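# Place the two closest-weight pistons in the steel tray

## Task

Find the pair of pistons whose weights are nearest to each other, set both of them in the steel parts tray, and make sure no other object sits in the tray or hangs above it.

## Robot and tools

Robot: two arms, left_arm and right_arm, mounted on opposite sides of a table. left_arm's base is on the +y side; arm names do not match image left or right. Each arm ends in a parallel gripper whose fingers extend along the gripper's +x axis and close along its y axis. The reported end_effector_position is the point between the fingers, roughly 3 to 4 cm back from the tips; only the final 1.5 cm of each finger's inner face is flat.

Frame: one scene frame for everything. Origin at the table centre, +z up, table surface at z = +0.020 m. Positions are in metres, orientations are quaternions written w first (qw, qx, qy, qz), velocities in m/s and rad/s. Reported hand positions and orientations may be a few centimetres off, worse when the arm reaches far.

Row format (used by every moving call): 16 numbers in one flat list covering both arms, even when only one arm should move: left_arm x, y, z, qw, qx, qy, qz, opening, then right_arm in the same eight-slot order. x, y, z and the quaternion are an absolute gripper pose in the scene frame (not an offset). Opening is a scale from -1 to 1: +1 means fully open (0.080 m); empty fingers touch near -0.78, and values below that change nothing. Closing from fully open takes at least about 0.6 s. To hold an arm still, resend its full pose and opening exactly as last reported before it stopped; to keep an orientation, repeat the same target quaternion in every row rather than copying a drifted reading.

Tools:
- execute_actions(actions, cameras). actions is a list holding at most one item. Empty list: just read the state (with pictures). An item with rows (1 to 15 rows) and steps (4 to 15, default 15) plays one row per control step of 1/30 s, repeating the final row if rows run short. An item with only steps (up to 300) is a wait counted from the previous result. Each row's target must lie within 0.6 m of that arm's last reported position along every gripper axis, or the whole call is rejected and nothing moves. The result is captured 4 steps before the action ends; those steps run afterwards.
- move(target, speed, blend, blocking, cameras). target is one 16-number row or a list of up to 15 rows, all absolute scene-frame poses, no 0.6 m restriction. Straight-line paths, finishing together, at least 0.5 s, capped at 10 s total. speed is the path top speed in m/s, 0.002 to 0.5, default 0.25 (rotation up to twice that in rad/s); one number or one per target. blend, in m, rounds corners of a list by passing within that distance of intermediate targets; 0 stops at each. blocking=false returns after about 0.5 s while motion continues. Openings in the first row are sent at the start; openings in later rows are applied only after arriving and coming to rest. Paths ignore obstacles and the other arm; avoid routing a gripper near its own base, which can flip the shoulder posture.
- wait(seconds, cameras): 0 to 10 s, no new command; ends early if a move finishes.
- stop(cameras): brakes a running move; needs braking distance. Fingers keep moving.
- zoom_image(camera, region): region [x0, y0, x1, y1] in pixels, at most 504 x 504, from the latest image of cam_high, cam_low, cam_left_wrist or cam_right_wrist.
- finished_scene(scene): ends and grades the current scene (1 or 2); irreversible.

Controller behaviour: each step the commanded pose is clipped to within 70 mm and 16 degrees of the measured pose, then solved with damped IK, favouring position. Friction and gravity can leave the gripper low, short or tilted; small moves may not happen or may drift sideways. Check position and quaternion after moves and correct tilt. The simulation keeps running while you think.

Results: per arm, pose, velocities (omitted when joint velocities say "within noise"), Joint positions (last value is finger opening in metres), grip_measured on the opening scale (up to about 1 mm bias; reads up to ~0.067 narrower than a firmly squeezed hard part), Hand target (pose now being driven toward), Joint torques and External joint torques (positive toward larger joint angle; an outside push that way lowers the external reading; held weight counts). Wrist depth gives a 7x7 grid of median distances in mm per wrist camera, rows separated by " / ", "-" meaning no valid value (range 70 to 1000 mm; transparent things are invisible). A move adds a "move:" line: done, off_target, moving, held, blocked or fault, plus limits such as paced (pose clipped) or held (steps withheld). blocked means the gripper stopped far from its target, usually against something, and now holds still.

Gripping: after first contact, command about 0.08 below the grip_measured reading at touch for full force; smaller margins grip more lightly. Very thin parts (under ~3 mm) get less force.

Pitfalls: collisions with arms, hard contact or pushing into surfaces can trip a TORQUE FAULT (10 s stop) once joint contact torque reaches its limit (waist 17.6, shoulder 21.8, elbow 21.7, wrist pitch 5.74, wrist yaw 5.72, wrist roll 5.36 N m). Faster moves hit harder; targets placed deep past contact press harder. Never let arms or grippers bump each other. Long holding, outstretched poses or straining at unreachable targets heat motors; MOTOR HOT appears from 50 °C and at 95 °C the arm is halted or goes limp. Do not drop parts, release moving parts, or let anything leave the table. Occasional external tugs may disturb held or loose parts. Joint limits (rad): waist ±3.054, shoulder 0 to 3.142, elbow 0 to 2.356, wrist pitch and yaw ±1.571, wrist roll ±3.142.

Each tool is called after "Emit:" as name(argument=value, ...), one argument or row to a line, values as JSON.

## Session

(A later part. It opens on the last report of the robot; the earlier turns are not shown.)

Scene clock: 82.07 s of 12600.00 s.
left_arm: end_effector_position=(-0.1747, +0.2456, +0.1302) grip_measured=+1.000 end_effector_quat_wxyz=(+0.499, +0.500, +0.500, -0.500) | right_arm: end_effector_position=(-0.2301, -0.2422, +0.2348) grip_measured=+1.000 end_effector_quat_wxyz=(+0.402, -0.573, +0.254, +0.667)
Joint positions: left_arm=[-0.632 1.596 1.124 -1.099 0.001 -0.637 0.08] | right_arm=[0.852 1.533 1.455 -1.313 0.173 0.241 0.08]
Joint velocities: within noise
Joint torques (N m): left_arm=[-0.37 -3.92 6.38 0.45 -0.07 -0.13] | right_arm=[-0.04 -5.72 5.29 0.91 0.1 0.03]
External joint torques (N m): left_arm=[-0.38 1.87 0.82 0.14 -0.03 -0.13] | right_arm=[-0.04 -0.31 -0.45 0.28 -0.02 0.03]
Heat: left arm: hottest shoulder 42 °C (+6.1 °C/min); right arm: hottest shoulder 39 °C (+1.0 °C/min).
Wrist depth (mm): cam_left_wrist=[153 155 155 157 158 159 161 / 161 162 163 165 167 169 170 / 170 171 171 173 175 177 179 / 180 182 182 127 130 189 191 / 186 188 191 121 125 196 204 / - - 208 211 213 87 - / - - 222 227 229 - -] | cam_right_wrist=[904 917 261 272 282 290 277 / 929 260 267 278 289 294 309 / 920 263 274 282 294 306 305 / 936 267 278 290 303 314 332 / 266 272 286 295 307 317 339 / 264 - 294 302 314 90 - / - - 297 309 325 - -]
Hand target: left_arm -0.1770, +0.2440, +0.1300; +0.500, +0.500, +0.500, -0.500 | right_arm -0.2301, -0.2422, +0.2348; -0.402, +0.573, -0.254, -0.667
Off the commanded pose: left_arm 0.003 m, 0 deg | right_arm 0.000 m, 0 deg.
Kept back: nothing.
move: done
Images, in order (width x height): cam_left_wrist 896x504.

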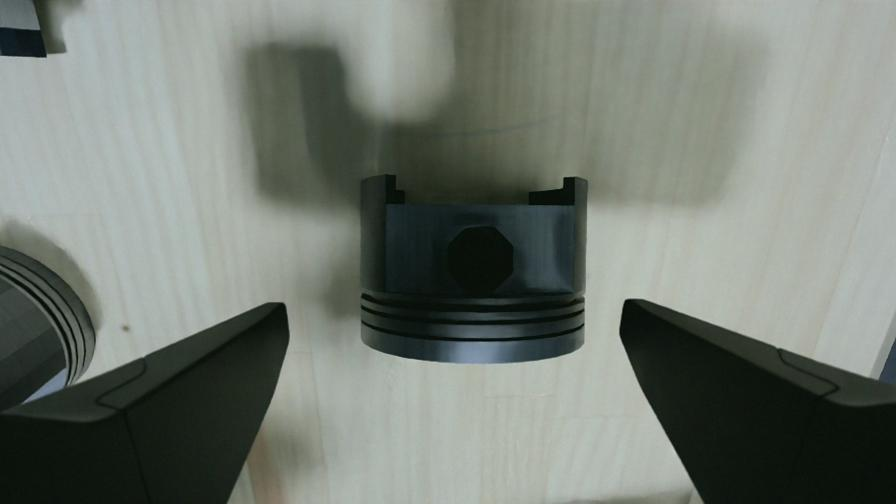

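Emit:
move(
  target=[
    [-0.184, 0.244, 0.105, 0.5, 0.5, 0.5, -0.5, 1, -0.2301, -0.2422, 0.2348, 0.402, -0.573, 0.254, 0.667, 1],
  ],
  speed=0.12,
  cameras=["cam_left_wrist"],
)

Scene clock: 83.07 s of 12600.00 s.
left_arm: end_effector_position=(-0.1850, +0.2412, +0.1098) grip_measured=+1.000 end_effector_quat_wxyz=(+0.500, +0.494, +0.500, -0.506) | right_arm: end_effector_position=(-0.2301, -0.2422, +0.2348) grip_measured=+1.000 end_effector_quat_wxyz=(+0.402, -0.573, +0.254, +0.667)
Joint positions: left_arm=[-0.652 1.64 1.085 -0.999 0.001 -0.658 0.08] | right_arm=[0.852 1.533 1.455 -1.313 0.173 0.241 0.08]
Joint velocities: within noise
Joint torques (N m): left_arm=[-0.41 -4.29 4.17 0.49 -0.07 -0.13] | right_arm=[0.06 -5.72 5.3 0.9 0.08 0.04]
External joint torques (N m): left_arm=[-0.42 1.76 -1.38 0.1 -0.04 -0.14] | right_arm=[0.07 -0.35 -0.37 0.29 -0.03 0.04]
Heat: left arm: hottest shoulder 42 °C (+6.1 °C/min); right arm: hottest shoulder 39 °C (+1.0 °C/min).
Wrist depth (mm): cam_left_wrist=[135 136 137 140 140 142 144 / 141 142 145 146 148 149 152 / 149 151 152 154 157 159 160 / 157 159 158 160 166 168 170 / 165 165 108 110 114 176 181 / - - 108 100 185 87 - / - - 194 198 201 - -] | cam_right_wrist=[906 933 262 271 280 291 277 / 929 261 266 276 289 297 311 / 929 264 272 283 295 308 305 / 958 269 278 289 302 315 330 / 266 271 285 296 308 320 339 / 263 - 291 303 314 90 - / - - 296 310 322 - -]
Hand target: left_arm -0.1839, +0.2440, +0.1051; +0.500, +0.500, +0.500, -0.500 | right_arm -0.2301, -0.2422, +0.2348; -0.402, +0.573, -0.254, -0.667
Off the commanded pose: left_arm 0.006 m, 1 deg | right_arm 0.000 m, 0 deg.
Kept back: nothing.
move: done
Images, in order (width x height): cam_left_wrist 896x504.

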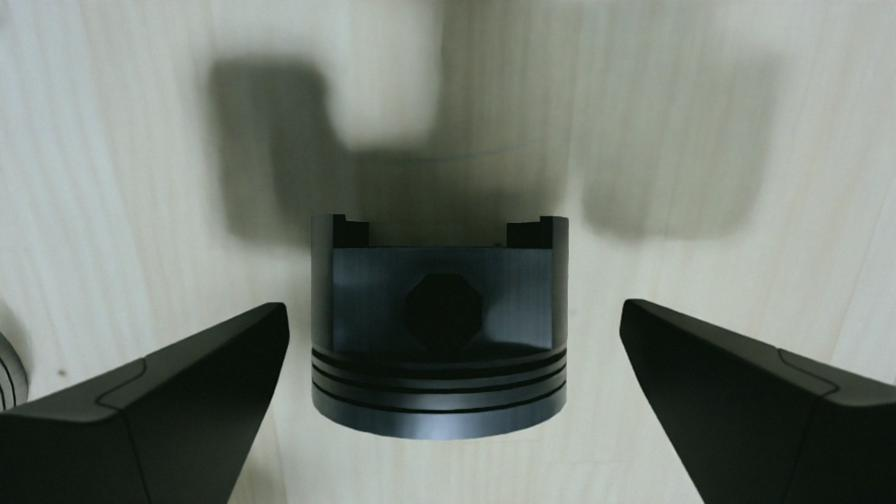

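Emit:
move(
  target=[
    [-0.181, 0.244, 0.081, 0.5, 0.5, 0.5, -0.5, 1, -0.2301, -0.2422, 0.2348, 0.402, -0.573, 0.254, 0.667, 1],
  ],
  speed=0.08,
  cameras=["cam_left_wrist"],
)

Scene clock: 84.10 s of 12600.00 s.
left_arm: end_effector_position=(-0.1840, +0.2422, +0.0857) grip_measured=+1.000 end_effector_quat_wxyz=(+0.500, +0.494, +0.500, -0.506) | right_arm: end_effector_position=(-0.2301, -0.2422, +0.2348) grip_measured=+1.000 end_effector_quat_wxyz=(+0.402, -0.573, +0.254, +0.667)
Joint positions: left_arm=[-0.652 1.668 1.014 -0.9 0.001 -0.657 0.08] | right_arm=[0.852 1.533 1.455 -1.313 0.173 0.241 0.08]
Joint velocities: within noise
Joint torques (N m): left_arm=[0.32 -4.23 3.99 0.49 -0.07 0.15] | right_arm=[-0.02 -5.75 5.3 0.91 0.11 0]
External joint torques (N m): left_arm=[0.33 1.93 -1.39 0.12 -0.04 0.14] | right_arm=[-0.05 -0.33 -0.36 0.32 0 0]
Heat: left arm: hottest shoulder 42 °C (+6.1 °C/min); right arm: hottest shoulder 39 °C (+1.0 °C/min).
Wrist depth (mm): cam_left_wrist=[113 114 116 117 118 120 122 / 119 120 121 123 125 126 128 / 125 126 128 130 132 133 135 / 132 134 133 135 137 141 143 / 140 139 - 87 89 147 152 / - - - - - 87 - / - - - - 165 - -] | cam_right_wrist=[912 923 262 270 282 292 276 / 916 260 266 277 289 295 310 / 943 264 274 283 294 307 306 / 944 267 278 288 304 313 331 / 266 272 286 294 308 318 341 / 262 - 292 303 315 90 - / - - 298 309 321 - -]
Hand target: left_arm -0.1810, +0.2441, +0.0811; +0.500, +0.500, +0.500, -0.500 | right_arm -0.2301, -0.2422, +0.2348; -0.402, +0.573, -0.254, -0.667
Off the commanded pose: left_arm 0.006 m, 1 deg | right_arm 0.000 m, 0 deg.
Kept back: nothing.
move: done
Images, in order (width x height): cam_left_wrist 896x504.

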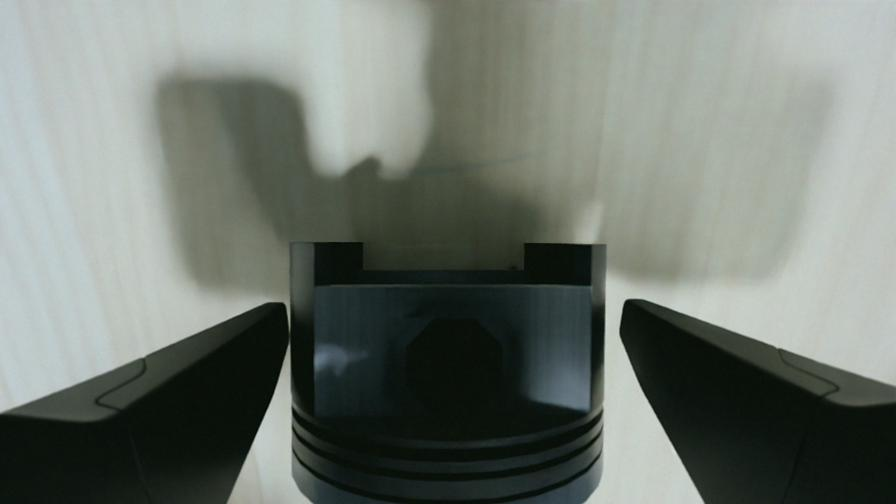

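Emit:
move(
  target=[
    [-0.181, 0.244, 0.081, 0.5, 0.5, 0.5, -0.5, 0.56, -0.2301, -0.2422, 0.2348, 0.402, -0.573, 0.254, 0.667, 1],
  ],
  speed=0.05,
  cameras=["cam_left_wrist"],
)

Scene clock: 85.03 s of 12600.00 s.
left_arm: end_effector_position=(-0.1838, +0.2418, +0.0857) grip_measured=+0.777 end_effector_quat_wxyz=(+0.501, +0.493, +0.499, -0.506) | right_arm: end_effector_position=(-0.2301, -0.2422, +0.2348) grip_measured=+1.000 end_effector_quat_wxyz=(+0.402, -0.573, +0.254, +0.667)
Joint positions: left_arm=[-0.651 1.668 1.014 -0.898 0 -0.657 0.07] | right_arm=[0.852 1.533 1.455 -1.313 0.173 0.241 0.08]
Joint velocities: within noise
Joint torques (N m): left_arm=[0.22 -4.26 3.99 0.45 -0.04 0.13] | right_arm=[0.06 -5.72 5.22 0.97 0.1 0.01]
External joint torques (N m): left_arm=[0.22 1.82 -1.33 0.09 -0.01 0.13] | right_arm=[0.09 -0.31 -0.49 0.34 -0.01 0]
Heat: left arm: hottest shoulder 42 °C (+6.1 °C/min); right arm: hottest shoulder 39 °C (+1.0 °C/min).
Wrist depth (mm): cam_left_wrist=[113 114 116 118 119 120 122 / 119 120 121 123 125 126 128 / 126 127 128 130 132 134 135 / 132 133 133 135 137 141 144 / 141 139 88 - 88 148 152 / - - - - - - - / - - 96 77 81 - -] | cam_right_wrist=[902 933 261 270 281 290 275 / 920 261 267 277 288 295 309 / 936 263 274 284 296 307 305 / 954 268 278 289 304 315 330 / 265 271 284 296 308 318 339 / 262 - 291 303 316 90 - / - - 295 310 324 - -]
Hand target: left_arm -0.1810, +0.2440, +0.0811; +0.500, +0.500, +0.500, -0.500 | right_arm -0.2301, -0.2422, +0.2348; -0.402, +0.573, -0.254, -0.667
Off the commanded pose: left_arm 0.006 m, 1 deg | right_arm 0.000 m, 0 deg.
Kept back: nothing.
move: done
Images, in order (width x height): cam_left_wrist 896x504.

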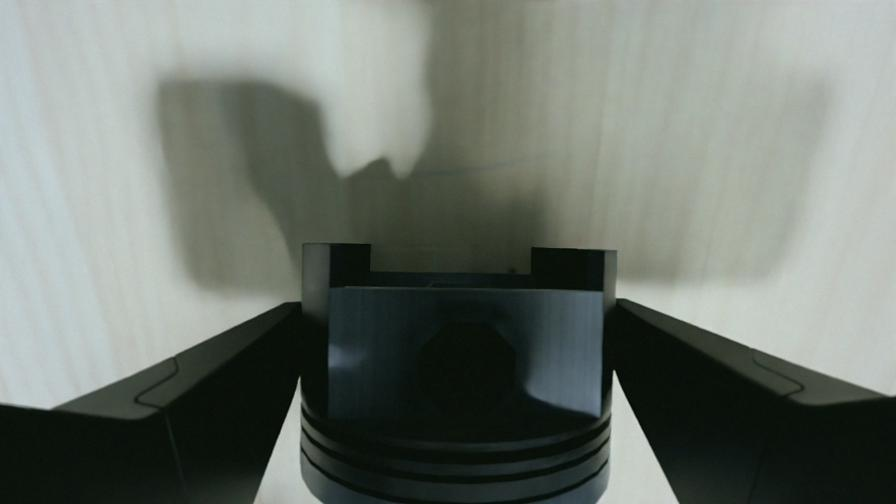

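Emit:
move(
  target=[
    [-0.181, 0.244, 0.15, 0.5, 0.5, 0.5, -0.5, 0.56, -0.2301, -0.2422, 0.2348, 0.402, -0.573, 0.254, 0.667, 1],
    [-0.17, 0.033, 0.15, 0.5, 0.5, 0.5, -0.5, 0.56, -0.2301, -0.2422, 0.2348, 0.402, -0.573, 0.254, 0.667, 1],
    [-0.17, 0.033, 0.098, 0.5, 0.5, 0.5, -0.5, 0.56, -0.2301, -0.2422, 0.2348, 0.402, -0.573, 0.254, 0.667, 1],
    [-0.17, 0.033, 0.086, 0.5, 0.5, 0.5, -0.5, 0.56, -0.2301, -0.2422, 0.2348, 0.402, -0.573, 0.254, 0.667, 1],
  ],
  speed=[0.15,0.25,0.15,0.04],
  blend=[0.02,0.02,0.005,0],
  cameras=["cam_high","cam_low","cam_left_wrist"],
)

Scene clock: 87.47 s of 12600.00 s.
left_arm: end_effector_position=(-0.1704, +0.0308, +0.0931) grip_measured=+0.777 end_effector_quat_wxyz=(+0.503, +0.494, +0.499, -0.504) | right_arm: end_effector_position=(-0.2301, -0.2422, +0.2348) grip_measured=+1.000 end_effector_quat_wxyz=(+0.402, -0.573, +0.254, +0.667)
Joint positions: left_arm=[-0.344 2.354 2.041 -1.242 0.001 -0.353 0.07] | right_arm=[0.852 1.533 1.455 -1.313 0.173 0.241 0.08]
Joint velocities: within noise
Joint torques (N m): left_arm=[-0.18 -9.33 4.04 0.77 -0.04 0.1] | right_arm=[-0.08 -5.91 5.24 0.89 0.14 0.01]
External joint torques (N m): left_arm=[-0.25 1.98 -1.72 0.4 -0.02 0.1] | right_arm=[-0.06 -0.5 -0.47 0.27 0.02 0]
Heat: left arm: hottest shoulder 42 °C (+5.0 °C/min); right arm: hottest shoulder 39 °C (+1.0 °C/min).
Wrist depth (mm): cam_left_wrist=[- 114 116 117 118 117 122 / 119 120 121 123 125 123 129 / 124 127 128 130 131 115 137 / - 130 133 135 136 129 146 / - 105 90 - 88 128 156 / - - - - - - - / - - 97 - 82 - -] | cam_right_wrist=[897 928 262 272 281 291 275 / 918 260 267 278 289 296 312 / 951 263 274 284 295 308 305 / 961 267 279 290 303 316 331 / 266 270 284 298 306 316 340 / 261 - 293 303 315 90 - / - - 296 310 324 - -]
Hand target: left_arm -0.1700, +0.0330, +0.0861; +0.500, +0.500, +0.500, -0.500 | right_arm -0.2301, -0.2422, +0.2348; -0.402, +0.573, -0.254, -0.667
Off the commanded pose: left_arm 0.007 m, 1 deg | right_arm 0.000 m, 0 deg.
Kept back: nothing.
move: done
Images, in order (width x height): cam_high 896x504, cam_low 896x504, cam_left_wrist 896x504.

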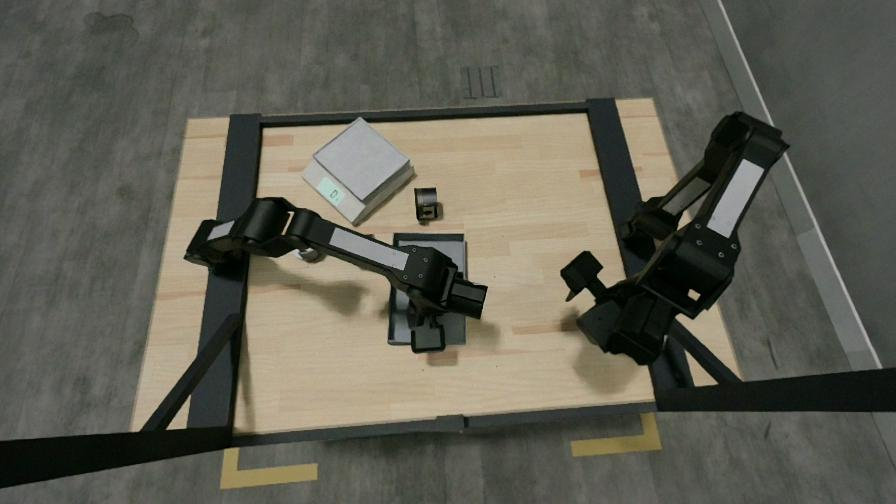

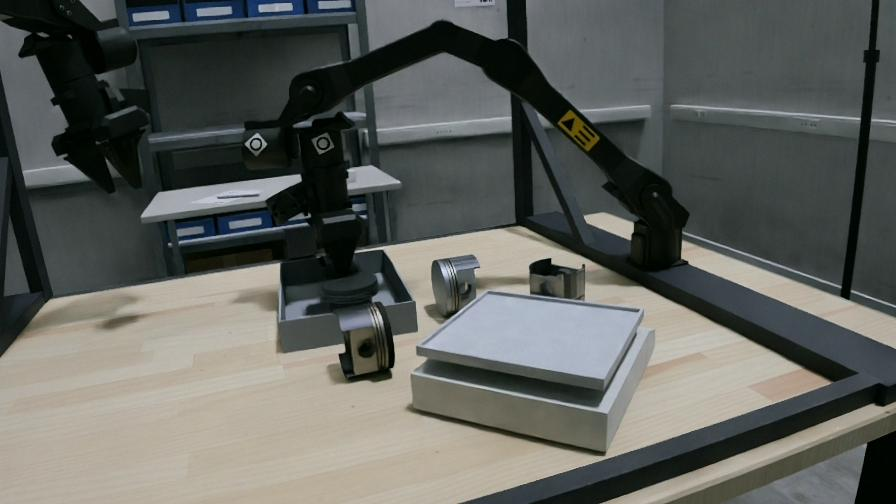

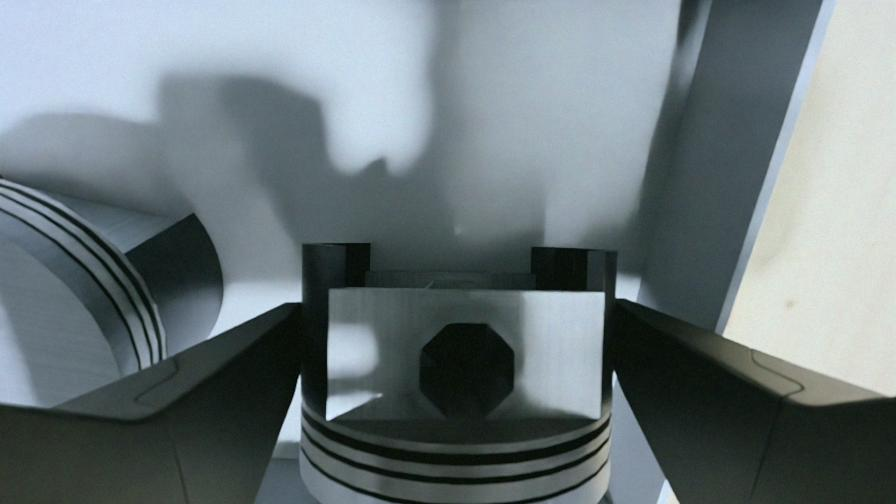

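Emit:
move(
  target=[
    [-0.169, 0.033, 0.088, 0.5, 0.5, 0.5, -0.5, 0.56, -0.2301, -0.2422, 0.2348, 0.402, -0.573, 0.254, 0.667, 1],
    [-0.169, 0.033, 0.088, 0.5, 0.5, 0.5, -0.5, 0.86, -0.2301, -0.2422, 0.2348, 0.402, -0.573, 0.254, 0.667, 1],
    [-0.169, 0.033, 0.105, 0.5, 0.5, 0.5, -0.5, 0.86, -0.2301, -0.2422, 0.2348, 0.402, -0.573, 0.254, 0.667, 1],
  ],
  speed=0.04,
  cameras=["cam_low","cam_left_wrist"],
)

Scene clock: 89.73 s of 12600.00 s.
left_arm: end_effector_position=(-0.1690, +0.0347, +0.1031) grip_measured=+0.857 end_effector_quat_wxyz=(+0.499, +0.501, +0.502, -0.498) | right_arm: end_effector_position=(-0.2301, -0.2422, +0.2348) grip_measured=+1.000 end_effector_quat_wxyz=(+0.402, -0.573, +0.254, +0.667)
Joint positions: left_arm=[-0.344 2.354 2.081 -1.303 0.001 -0.352 0.074] | right_arm=[0.852 1.533 1.455 -1.313 0.173 0.241 0.08]
Joint velocities: within noise
Joint torques (N m): left_arm=[0.02 -10.2 6.55 0.25 -0.05 0.12] | right_arm=[0.04 -5.75 5.15 0.91 0.14 0.02]
External joint torques (N m): left_arm=[0.03 1.09 0.75 -0.09 -0.03 0.12] | right_arm=[0.05 -0.28 -0.56 0.3 0.03 0.01]
Heat: left arm: hottest shoulder 42 °C (+5.0 °C/min); right arm: hottest shoulder 39 °C (+1.0 °C/min).
Wrist depth (mm): cam_left_wrist=[121 122 123 123 125 113 129 / 127 128 130 131 132 120 137 / - 136 137 138 140 135 146 / - 126 101 143 146 132 155 / 98 101 94 130 96 159 166 / - - 94 - 94 - - / - - 148 152 157 - -] | cam_right_wrist=[902 926 261 273 284 290 276 / 923 261 267 278 288 296 309 / 940 263 274 282 294 307 306 / 948 267 277 289 303 316 332 / 266 271 285 296 306 317 339 / 262 - 291 302 314 90 - / - - 297 309 324 - -]
Hand target: left_arm -0.1690, +0.0331, +0.1050; +0.500, +0.500, +0.500, -0.500 | right_arm -0.2301, -0.2422, +0.2348; -0.402, +0.573, -0.254, -0.667
Off the commanded pose: left_arm 0.003 m, 0 deg | right_arm 0.000 m, 0 deg.
Kept back: nothing.
move: done
Images, in order (width x height): cam_low 896x504, cam_left_wrist 896x504.

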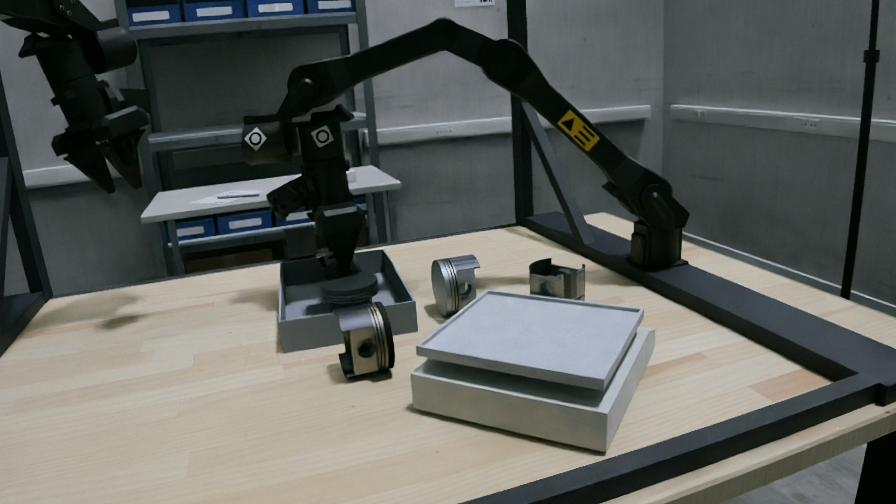

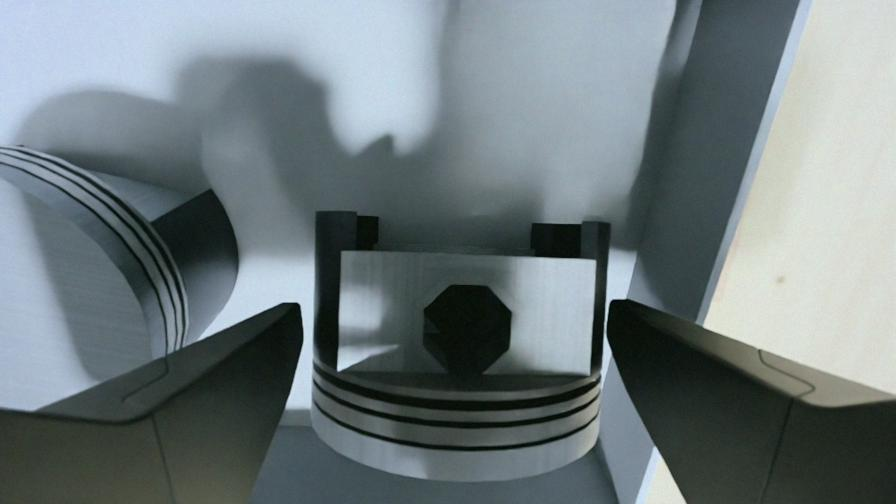

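Emit:
move(
  target=[
    [-0.169, 0.033, 0.17, 0.5, 0.5, 0.5, -0.5, 0.9, -0.2301, -0.2422, 0.2348, 0.402, -0.573, 0.254, 0.667, 1],
    [-0.12, 0.22, 0.24, 0.5, 0.5, 0.5, -0.5, 0.9, -0.2301, -0.2422, 0.2348, 0.402, -0.573, 0.254, 0.667, 1],
  ],
  speed=[0.15,0.3],
  blend=[0.03,0],
)

Emit:
zoom_image(
  camera="cam_high",
  region=[260, 110, 500, 400],
)

Scene clock: 91.63 s of 12600.00 s.
left_arm: end_effector_position=(-0.1202, +0.2173, +0.2414) grip_measured=+0.897 end_effector_quat_wxyz=(+0.501, +0.497, +0.499, -0.503) | right_arm: end_effector_position=(-0.2301, -0.2422, +0.2348) grip_measured=+1.000 end_effector_quat_wxyz=(+0.402, -0.573, +0.254, +0.667)
Joint positions: left_arm=[-0.405 1.575 1.547 -1.535 0.001 -0.41 0.075] | right_arm=[0.852 1.533 1.455 -1.313 0.173 0.241 0.08]
Joint velocities: within noise
Joint torques (N m): left_arm=[-0.41 -5.45 4.3 0.31 -0.06 -0.13] | right_arm=[0.12 -5.77 5.21 0.91 0.14 0.02]
External joint torques (N m): left_arm=[-0.41 0.23 -1.37 -0.06 -0.04 -0.13] | right_arm=[0.13 -0.37 -0.42 0.33 0.02 0.01]
Heat: left arm: hottest shoulder 42 °C (+4.0 °C/min); right arm: hottest shoulder 39 °C (+1.0 °C/min).
Wrist depth (mm): cam_left_wrist=[250 196 252 259 262 266 267 / 242 259 267 271 276 279 283 / 269 281 284 289 292 297 301 / 294 292 297 304 308 314 325 / 310 291 317 324 324 329 - / - - 340 346 346 - - / - - 340 345 346 - -] | cam_right_wrist=[911 934 262 271 282 291 277 / 923 260 266 278 289 295 311 / 945 262 273 283 295 307 306 / 957 267 279 288 301 316 330 / 266 270 284 296 307 318 337 / 262 - 293 302 314 90 - / - - 298 308 323 - -]
Hand target: left_arm -0.1200, +0.2200, +0.2399; +0.500, +0.500, +0.500, -0.500 | right_arm -0.2301, -0.2422, +0.2348; -0.402, +0.573, -0.254, -0.667
Off the commanded pose: left_arm 0.003 m, 0 deg | right_arm 0.000 m, 0 deg.
Kept back: nothing.
move: done

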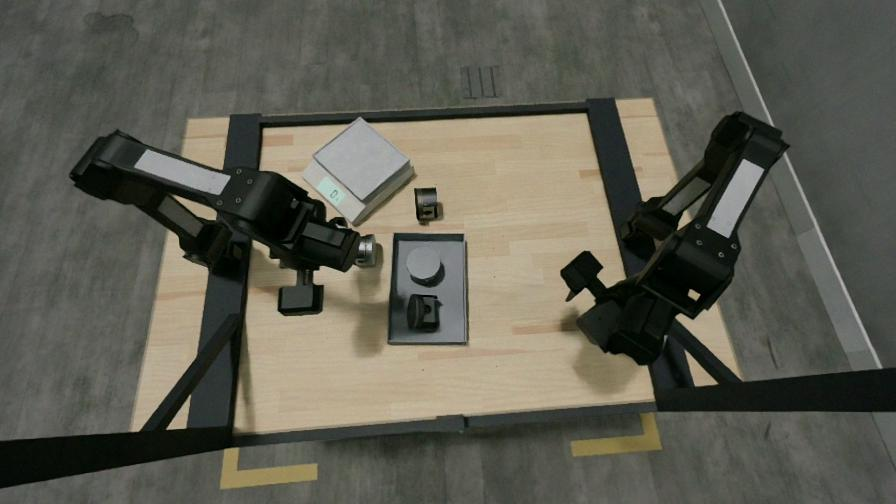

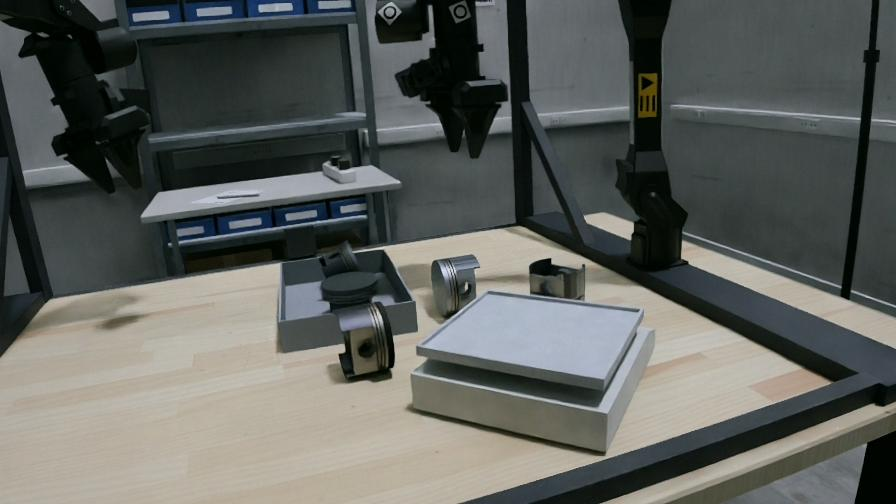

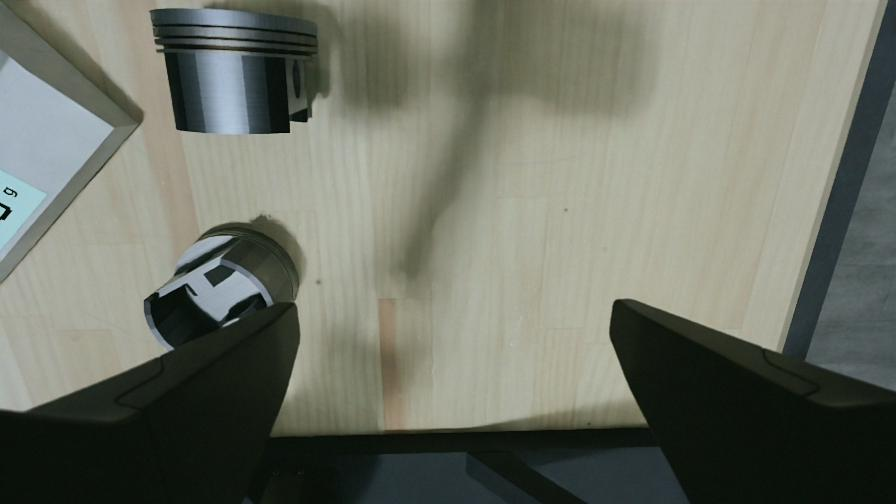

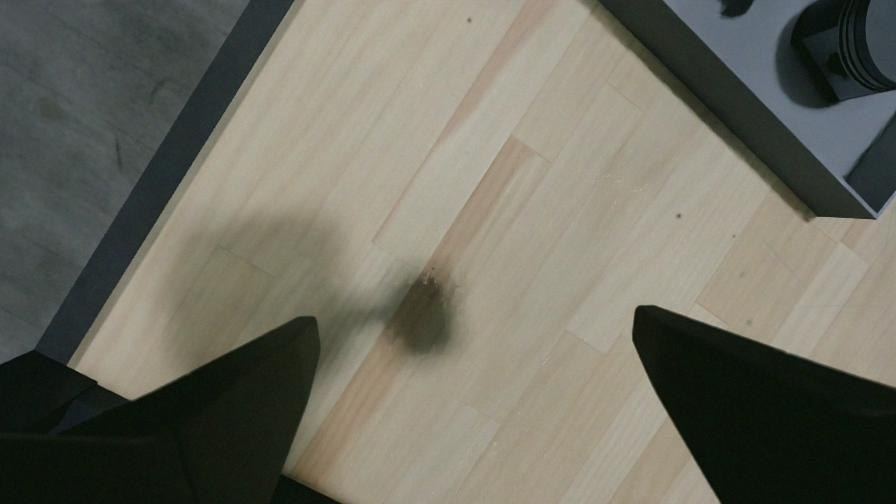

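Scaled by 1.738.

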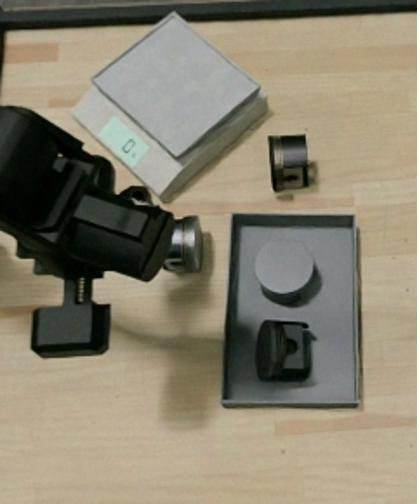

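Emit:
finished_scene(
  scene=1,
)

The scene is finished: the task was done.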